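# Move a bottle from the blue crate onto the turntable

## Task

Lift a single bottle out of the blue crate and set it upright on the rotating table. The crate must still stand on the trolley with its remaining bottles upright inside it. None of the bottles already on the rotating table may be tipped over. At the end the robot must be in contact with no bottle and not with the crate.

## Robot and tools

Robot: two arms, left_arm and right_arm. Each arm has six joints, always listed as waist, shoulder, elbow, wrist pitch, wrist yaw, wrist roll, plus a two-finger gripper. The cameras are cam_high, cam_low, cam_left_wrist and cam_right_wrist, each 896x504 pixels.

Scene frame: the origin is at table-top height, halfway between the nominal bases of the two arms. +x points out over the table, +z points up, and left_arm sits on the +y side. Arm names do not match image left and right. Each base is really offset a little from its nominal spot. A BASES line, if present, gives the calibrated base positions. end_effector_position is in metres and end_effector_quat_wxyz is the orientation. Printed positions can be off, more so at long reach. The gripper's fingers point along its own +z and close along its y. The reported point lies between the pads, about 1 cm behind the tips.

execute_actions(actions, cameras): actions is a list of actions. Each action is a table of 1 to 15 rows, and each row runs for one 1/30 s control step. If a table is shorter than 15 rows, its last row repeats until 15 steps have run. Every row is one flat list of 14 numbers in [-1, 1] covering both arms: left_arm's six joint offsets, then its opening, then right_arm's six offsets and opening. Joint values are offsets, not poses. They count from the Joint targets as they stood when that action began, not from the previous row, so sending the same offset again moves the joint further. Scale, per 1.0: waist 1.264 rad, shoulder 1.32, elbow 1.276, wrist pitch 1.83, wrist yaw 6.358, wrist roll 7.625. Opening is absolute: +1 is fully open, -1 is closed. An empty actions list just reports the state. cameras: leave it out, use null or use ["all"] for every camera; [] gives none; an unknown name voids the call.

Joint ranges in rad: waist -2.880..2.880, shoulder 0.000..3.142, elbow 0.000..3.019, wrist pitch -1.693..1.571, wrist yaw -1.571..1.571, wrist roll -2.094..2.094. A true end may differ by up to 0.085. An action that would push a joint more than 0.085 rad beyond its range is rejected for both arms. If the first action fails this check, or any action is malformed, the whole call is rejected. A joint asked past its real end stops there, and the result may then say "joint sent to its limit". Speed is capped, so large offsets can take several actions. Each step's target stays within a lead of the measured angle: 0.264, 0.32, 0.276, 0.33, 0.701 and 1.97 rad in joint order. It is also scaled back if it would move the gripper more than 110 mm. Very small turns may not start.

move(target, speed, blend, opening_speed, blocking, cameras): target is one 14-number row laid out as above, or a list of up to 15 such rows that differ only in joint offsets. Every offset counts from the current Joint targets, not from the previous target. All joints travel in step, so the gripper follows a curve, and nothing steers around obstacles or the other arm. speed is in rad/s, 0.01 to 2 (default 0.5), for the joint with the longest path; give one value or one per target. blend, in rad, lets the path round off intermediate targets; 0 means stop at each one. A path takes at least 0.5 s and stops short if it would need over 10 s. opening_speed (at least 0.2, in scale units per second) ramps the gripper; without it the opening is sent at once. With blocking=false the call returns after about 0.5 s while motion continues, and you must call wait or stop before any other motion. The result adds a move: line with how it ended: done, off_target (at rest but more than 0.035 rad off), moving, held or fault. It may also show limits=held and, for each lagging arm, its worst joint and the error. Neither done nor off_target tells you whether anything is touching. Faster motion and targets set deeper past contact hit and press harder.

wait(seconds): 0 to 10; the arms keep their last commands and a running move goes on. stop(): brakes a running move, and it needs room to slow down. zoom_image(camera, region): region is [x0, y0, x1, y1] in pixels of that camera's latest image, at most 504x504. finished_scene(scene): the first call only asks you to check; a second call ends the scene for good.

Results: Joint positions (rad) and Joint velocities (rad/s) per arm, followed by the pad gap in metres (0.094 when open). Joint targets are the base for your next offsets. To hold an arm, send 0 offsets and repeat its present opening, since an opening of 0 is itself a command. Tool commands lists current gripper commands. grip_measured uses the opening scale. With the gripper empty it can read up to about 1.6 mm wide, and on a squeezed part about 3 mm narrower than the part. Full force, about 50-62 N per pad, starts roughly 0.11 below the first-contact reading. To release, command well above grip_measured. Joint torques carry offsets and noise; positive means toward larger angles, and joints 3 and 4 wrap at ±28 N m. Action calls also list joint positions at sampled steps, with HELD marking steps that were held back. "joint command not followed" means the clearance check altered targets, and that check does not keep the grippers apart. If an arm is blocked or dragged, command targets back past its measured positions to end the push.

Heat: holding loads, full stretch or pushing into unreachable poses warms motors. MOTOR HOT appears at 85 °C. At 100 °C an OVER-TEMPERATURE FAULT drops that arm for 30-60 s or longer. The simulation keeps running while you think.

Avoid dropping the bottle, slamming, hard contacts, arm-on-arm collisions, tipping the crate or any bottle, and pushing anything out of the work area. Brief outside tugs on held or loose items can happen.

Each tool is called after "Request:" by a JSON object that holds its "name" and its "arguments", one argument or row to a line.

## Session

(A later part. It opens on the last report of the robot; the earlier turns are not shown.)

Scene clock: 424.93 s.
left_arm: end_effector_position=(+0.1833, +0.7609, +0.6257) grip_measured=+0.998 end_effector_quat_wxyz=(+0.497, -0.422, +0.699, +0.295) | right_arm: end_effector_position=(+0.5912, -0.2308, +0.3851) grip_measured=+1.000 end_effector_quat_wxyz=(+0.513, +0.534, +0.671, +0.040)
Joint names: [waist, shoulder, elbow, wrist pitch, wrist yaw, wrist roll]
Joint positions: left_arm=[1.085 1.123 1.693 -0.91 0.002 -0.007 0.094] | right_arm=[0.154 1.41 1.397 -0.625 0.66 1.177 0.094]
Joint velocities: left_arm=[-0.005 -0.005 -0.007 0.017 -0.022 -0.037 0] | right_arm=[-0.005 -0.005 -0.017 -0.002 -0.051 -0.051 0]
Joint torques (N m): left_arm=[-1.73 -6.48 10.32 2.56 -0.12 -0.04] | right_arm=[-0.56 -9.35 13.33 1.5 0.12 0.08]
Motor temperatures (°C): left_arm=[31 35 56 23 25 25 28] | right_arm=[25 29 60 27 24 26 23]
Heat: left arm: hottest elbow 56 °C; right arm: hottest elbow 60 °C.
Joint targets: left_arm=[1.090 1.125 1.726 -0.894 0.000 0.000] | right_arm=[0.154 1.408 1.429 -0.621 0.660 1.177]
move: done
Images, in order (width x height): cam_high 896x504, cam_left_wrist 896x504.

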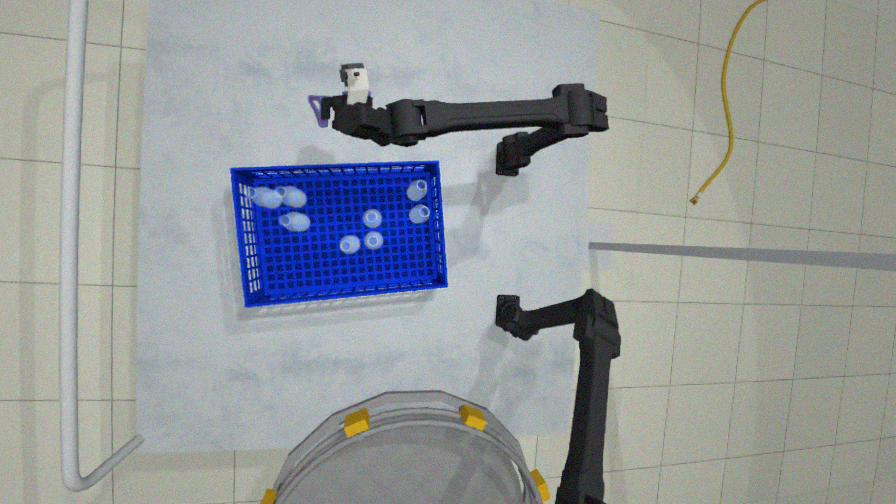

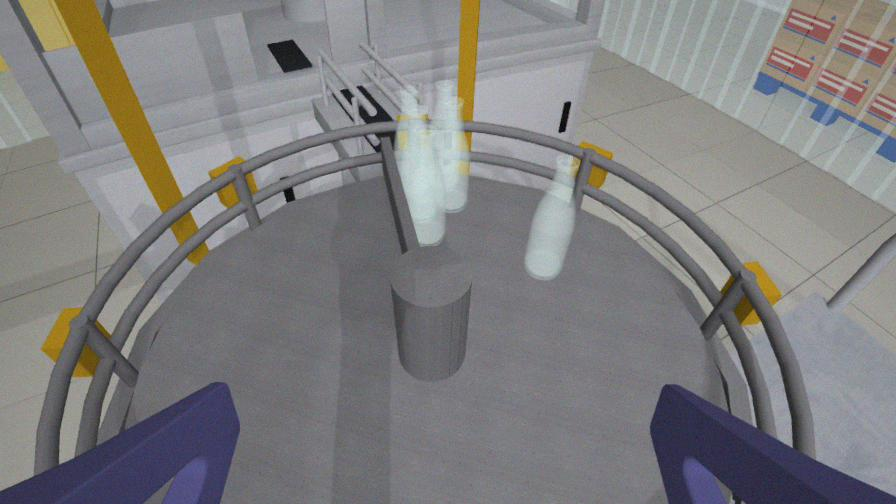

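Request:
{"name": "execute_actions", "arguments": {
  "actions": [],
  "cameras": ["cam_left_wrist", "cam_high", "cam_right_wrist"]
}}

Scene clock: 428.60 s.
left_arm: end_effector_position=(+0.1833, +0.7609, +0.6257) grip_measured=+0.998 end_effector_quat_wxyz=(+0.497, -0.422, +0.699, +0.295) | right_arm: end_effector_position=(+0.5912, -0.2308, +0.3851) grip_measured=+1.000 end_effector_quat_wxyz=(+0.513, +0.534, +0.671, +0.040)
Joint names: [waist, shoulder, elbow, wrist pitch, wrist yaw, wrist roll]
Joint positions: left_arm=[1.085 1.123 1.693 -0.91 0.002 -0.007 0.094] | right_arm=[0.154 1.41 1.397 -0.625 0.66 1.177 0.094]
Joint velocities: left_arm=[-0.005 0.005 -0.012 -0.002 0.007 -0.022 -0.001] | right_arm=[-0.005 -0.005 0.012 -0.022 -0.022 0.037 0]
Joint torques (N m): left_arm=[-1.49 -6.71 10.36 2.63 -0.12 -0.04] | right_arm=[-0.62 -9.41 13.33 1.5 0.12 0.08]
Motor temperatures (°C): left_arm=[31 34 56 23 25 25 28] | right_arm=[25 29 60 27 24 26 23]
Heat: left arm: hottest elbow 56 °C; right arm: hottest elbow 60 °C.
Joint targets: left_arm=[1.090 1.125 1.726 -0.894 0.000 0.000] | right_arm=[0.154 1.408 1.429 -0.621 0.660 1.177]
Tool commands: left_gripper/opening=+1.0 right_gripper/opening=+1.0
Images, in order (width x height): cam_high 896x504, cam_left_wrist 896x504, cam_right_wrist 896x504.

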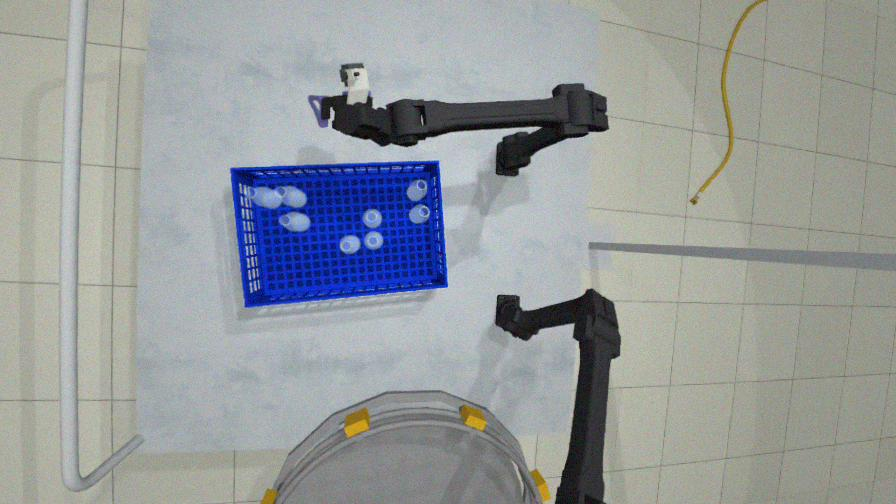

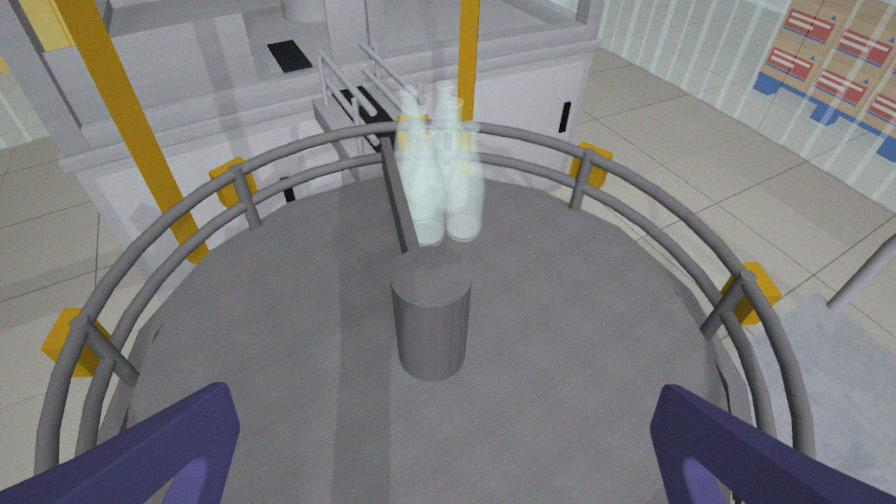

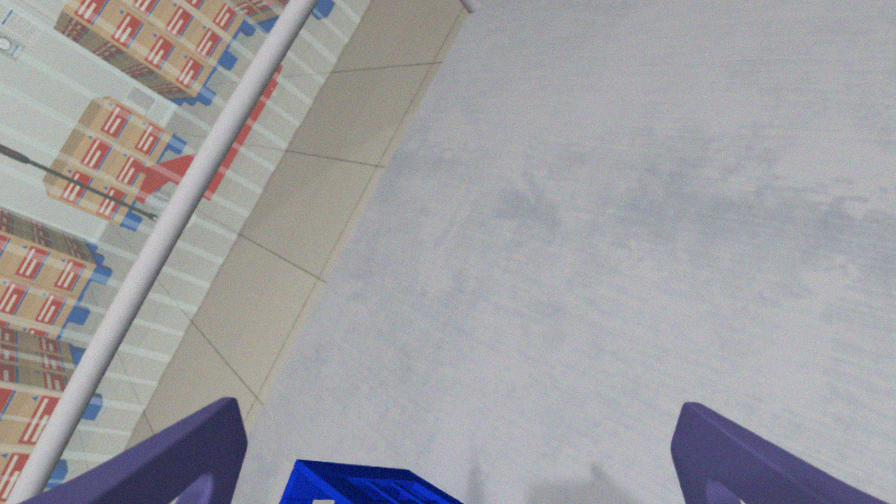

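Request:
{"name": "zoom_image", "arguments": {
  "camera": "cam_left_wrist",
  "region": [340, 60, 560, 270]
}}

Request:
{"name": "zoom_image", "arguments": {
  "camera": "cam_high",
  "region": [220, 150, 460, 320]
}}

Scaled by 2.291 from the camera's 896x504 image, which has a finer 1280x720 frame.

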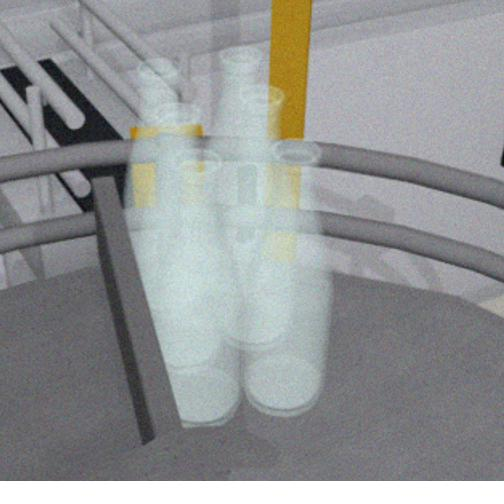

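Scaled by 2.100 from the camera's 896x504 image, which has a finer 1280x720 frame.

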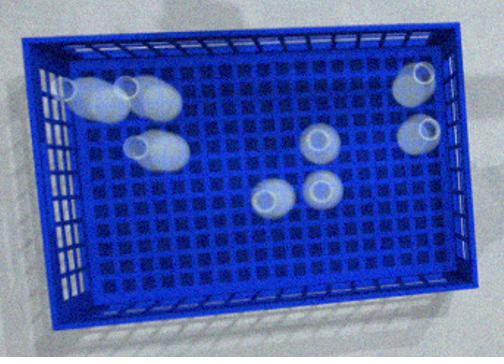

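Request:
{"name": "finished_scene", "arguments": {
  "scene": 2
}}

This call ended nothing. Check each condition of the task against the scene as it is now, look again where you are not sure, and mend what is not met. Then call finished_scene again.

Request:
{"name": "execute_actions", "arguments": {
  "actions": [],
  "cameras": ["cam_left_wrist", "cam_high"]
}}

Request:
{"name": "zoom_image", "arguments": {
  "camera": "cam_left_wrist",
  "region": [360, 60, 520, 260]
}}

Scene clock: 435.23 s.
left_arm: end_effector_position=(+0.1833, +0.7609, +0.6257) grip_measured=+0.998 end_effector_quat_wxyz=(+0.497, -0.422, +0.699, +0.295) | right_arm: end_effector_position=(+0.5912, -0.2308, +0.3851) grip_measured=+1.000 end_effector_quat_wxyz=(+0.513, +0.534, +0.671, +0.040)
Joint names: [waist, shoulder, elbow, wrist pitch, wrist yaw, wrist roll]
Joint positions: left_arm=[1.085 1.123 1.693 -0.91 0.002 -0.007 0.094] | right_arm=[0.154 1.41 1.397 -0.625 0.66 1.177 0.094]
Joint velocities: left_arm=[0.005 -0.005 -0.002 0.007 0.022 -0.022 -0.002] | right_arm=[0.015 0.005 -0.002 -0.002 0.037 0.022 0]
Joint torques (N m): left_arm=[-1.08 -6.42 10.22 2.51 -0.12 -0.05] | right_arm=[-0.62 -9.41 13.31 1.48 0.12 0.08]
Motor temperatures (°C): left_arm=[31 34 57 23 25 25 27] | right_arm=[25 29 60 27 24 26 23]
Heat: left arm: hottest elbow 57 °C; right arm: hottest elbow 60 °C.
Joint targets: left_arm=[1.090 1.125 1.726 -0.894 0.000 0.000] | right_arm=[0.154 1.408 1.429 -0.621 0.660 1.177]
Tool commands: left_gripper/opening=+1.0 right_gripper/opening=+1.0
Images, in order (width x height): cam_high 896x504, cam_left_wrist 896x504.

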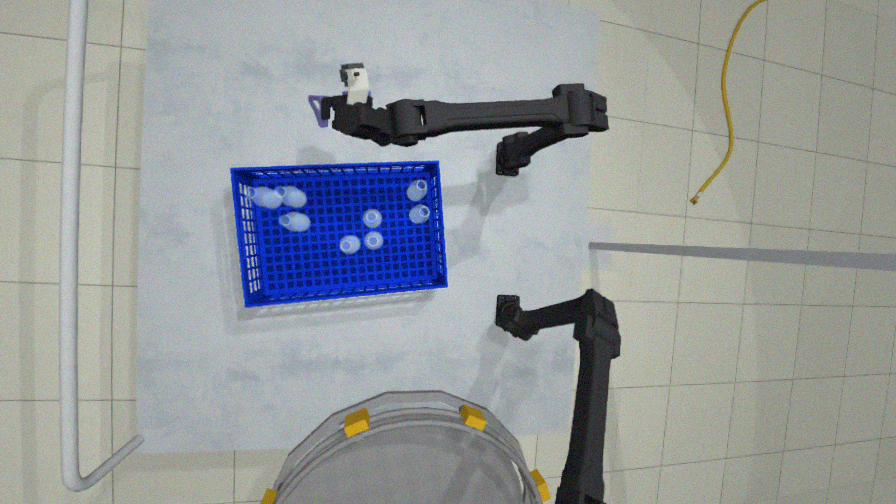

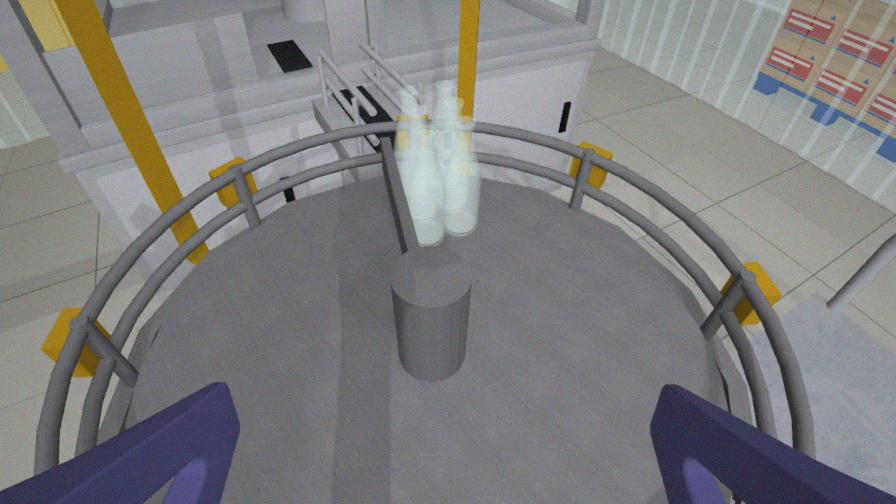

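Scaled by 2.520 from the camera's 896x504 image, which has a finer 1280x720 frame.

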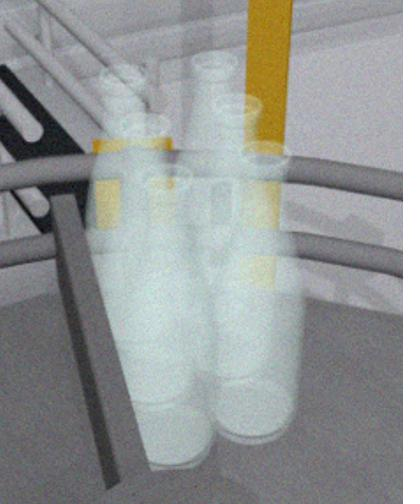

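Request:
{"name": "finished_scene", "arguments": {
  "scene": 2
}}

The scene is finished: the task was done.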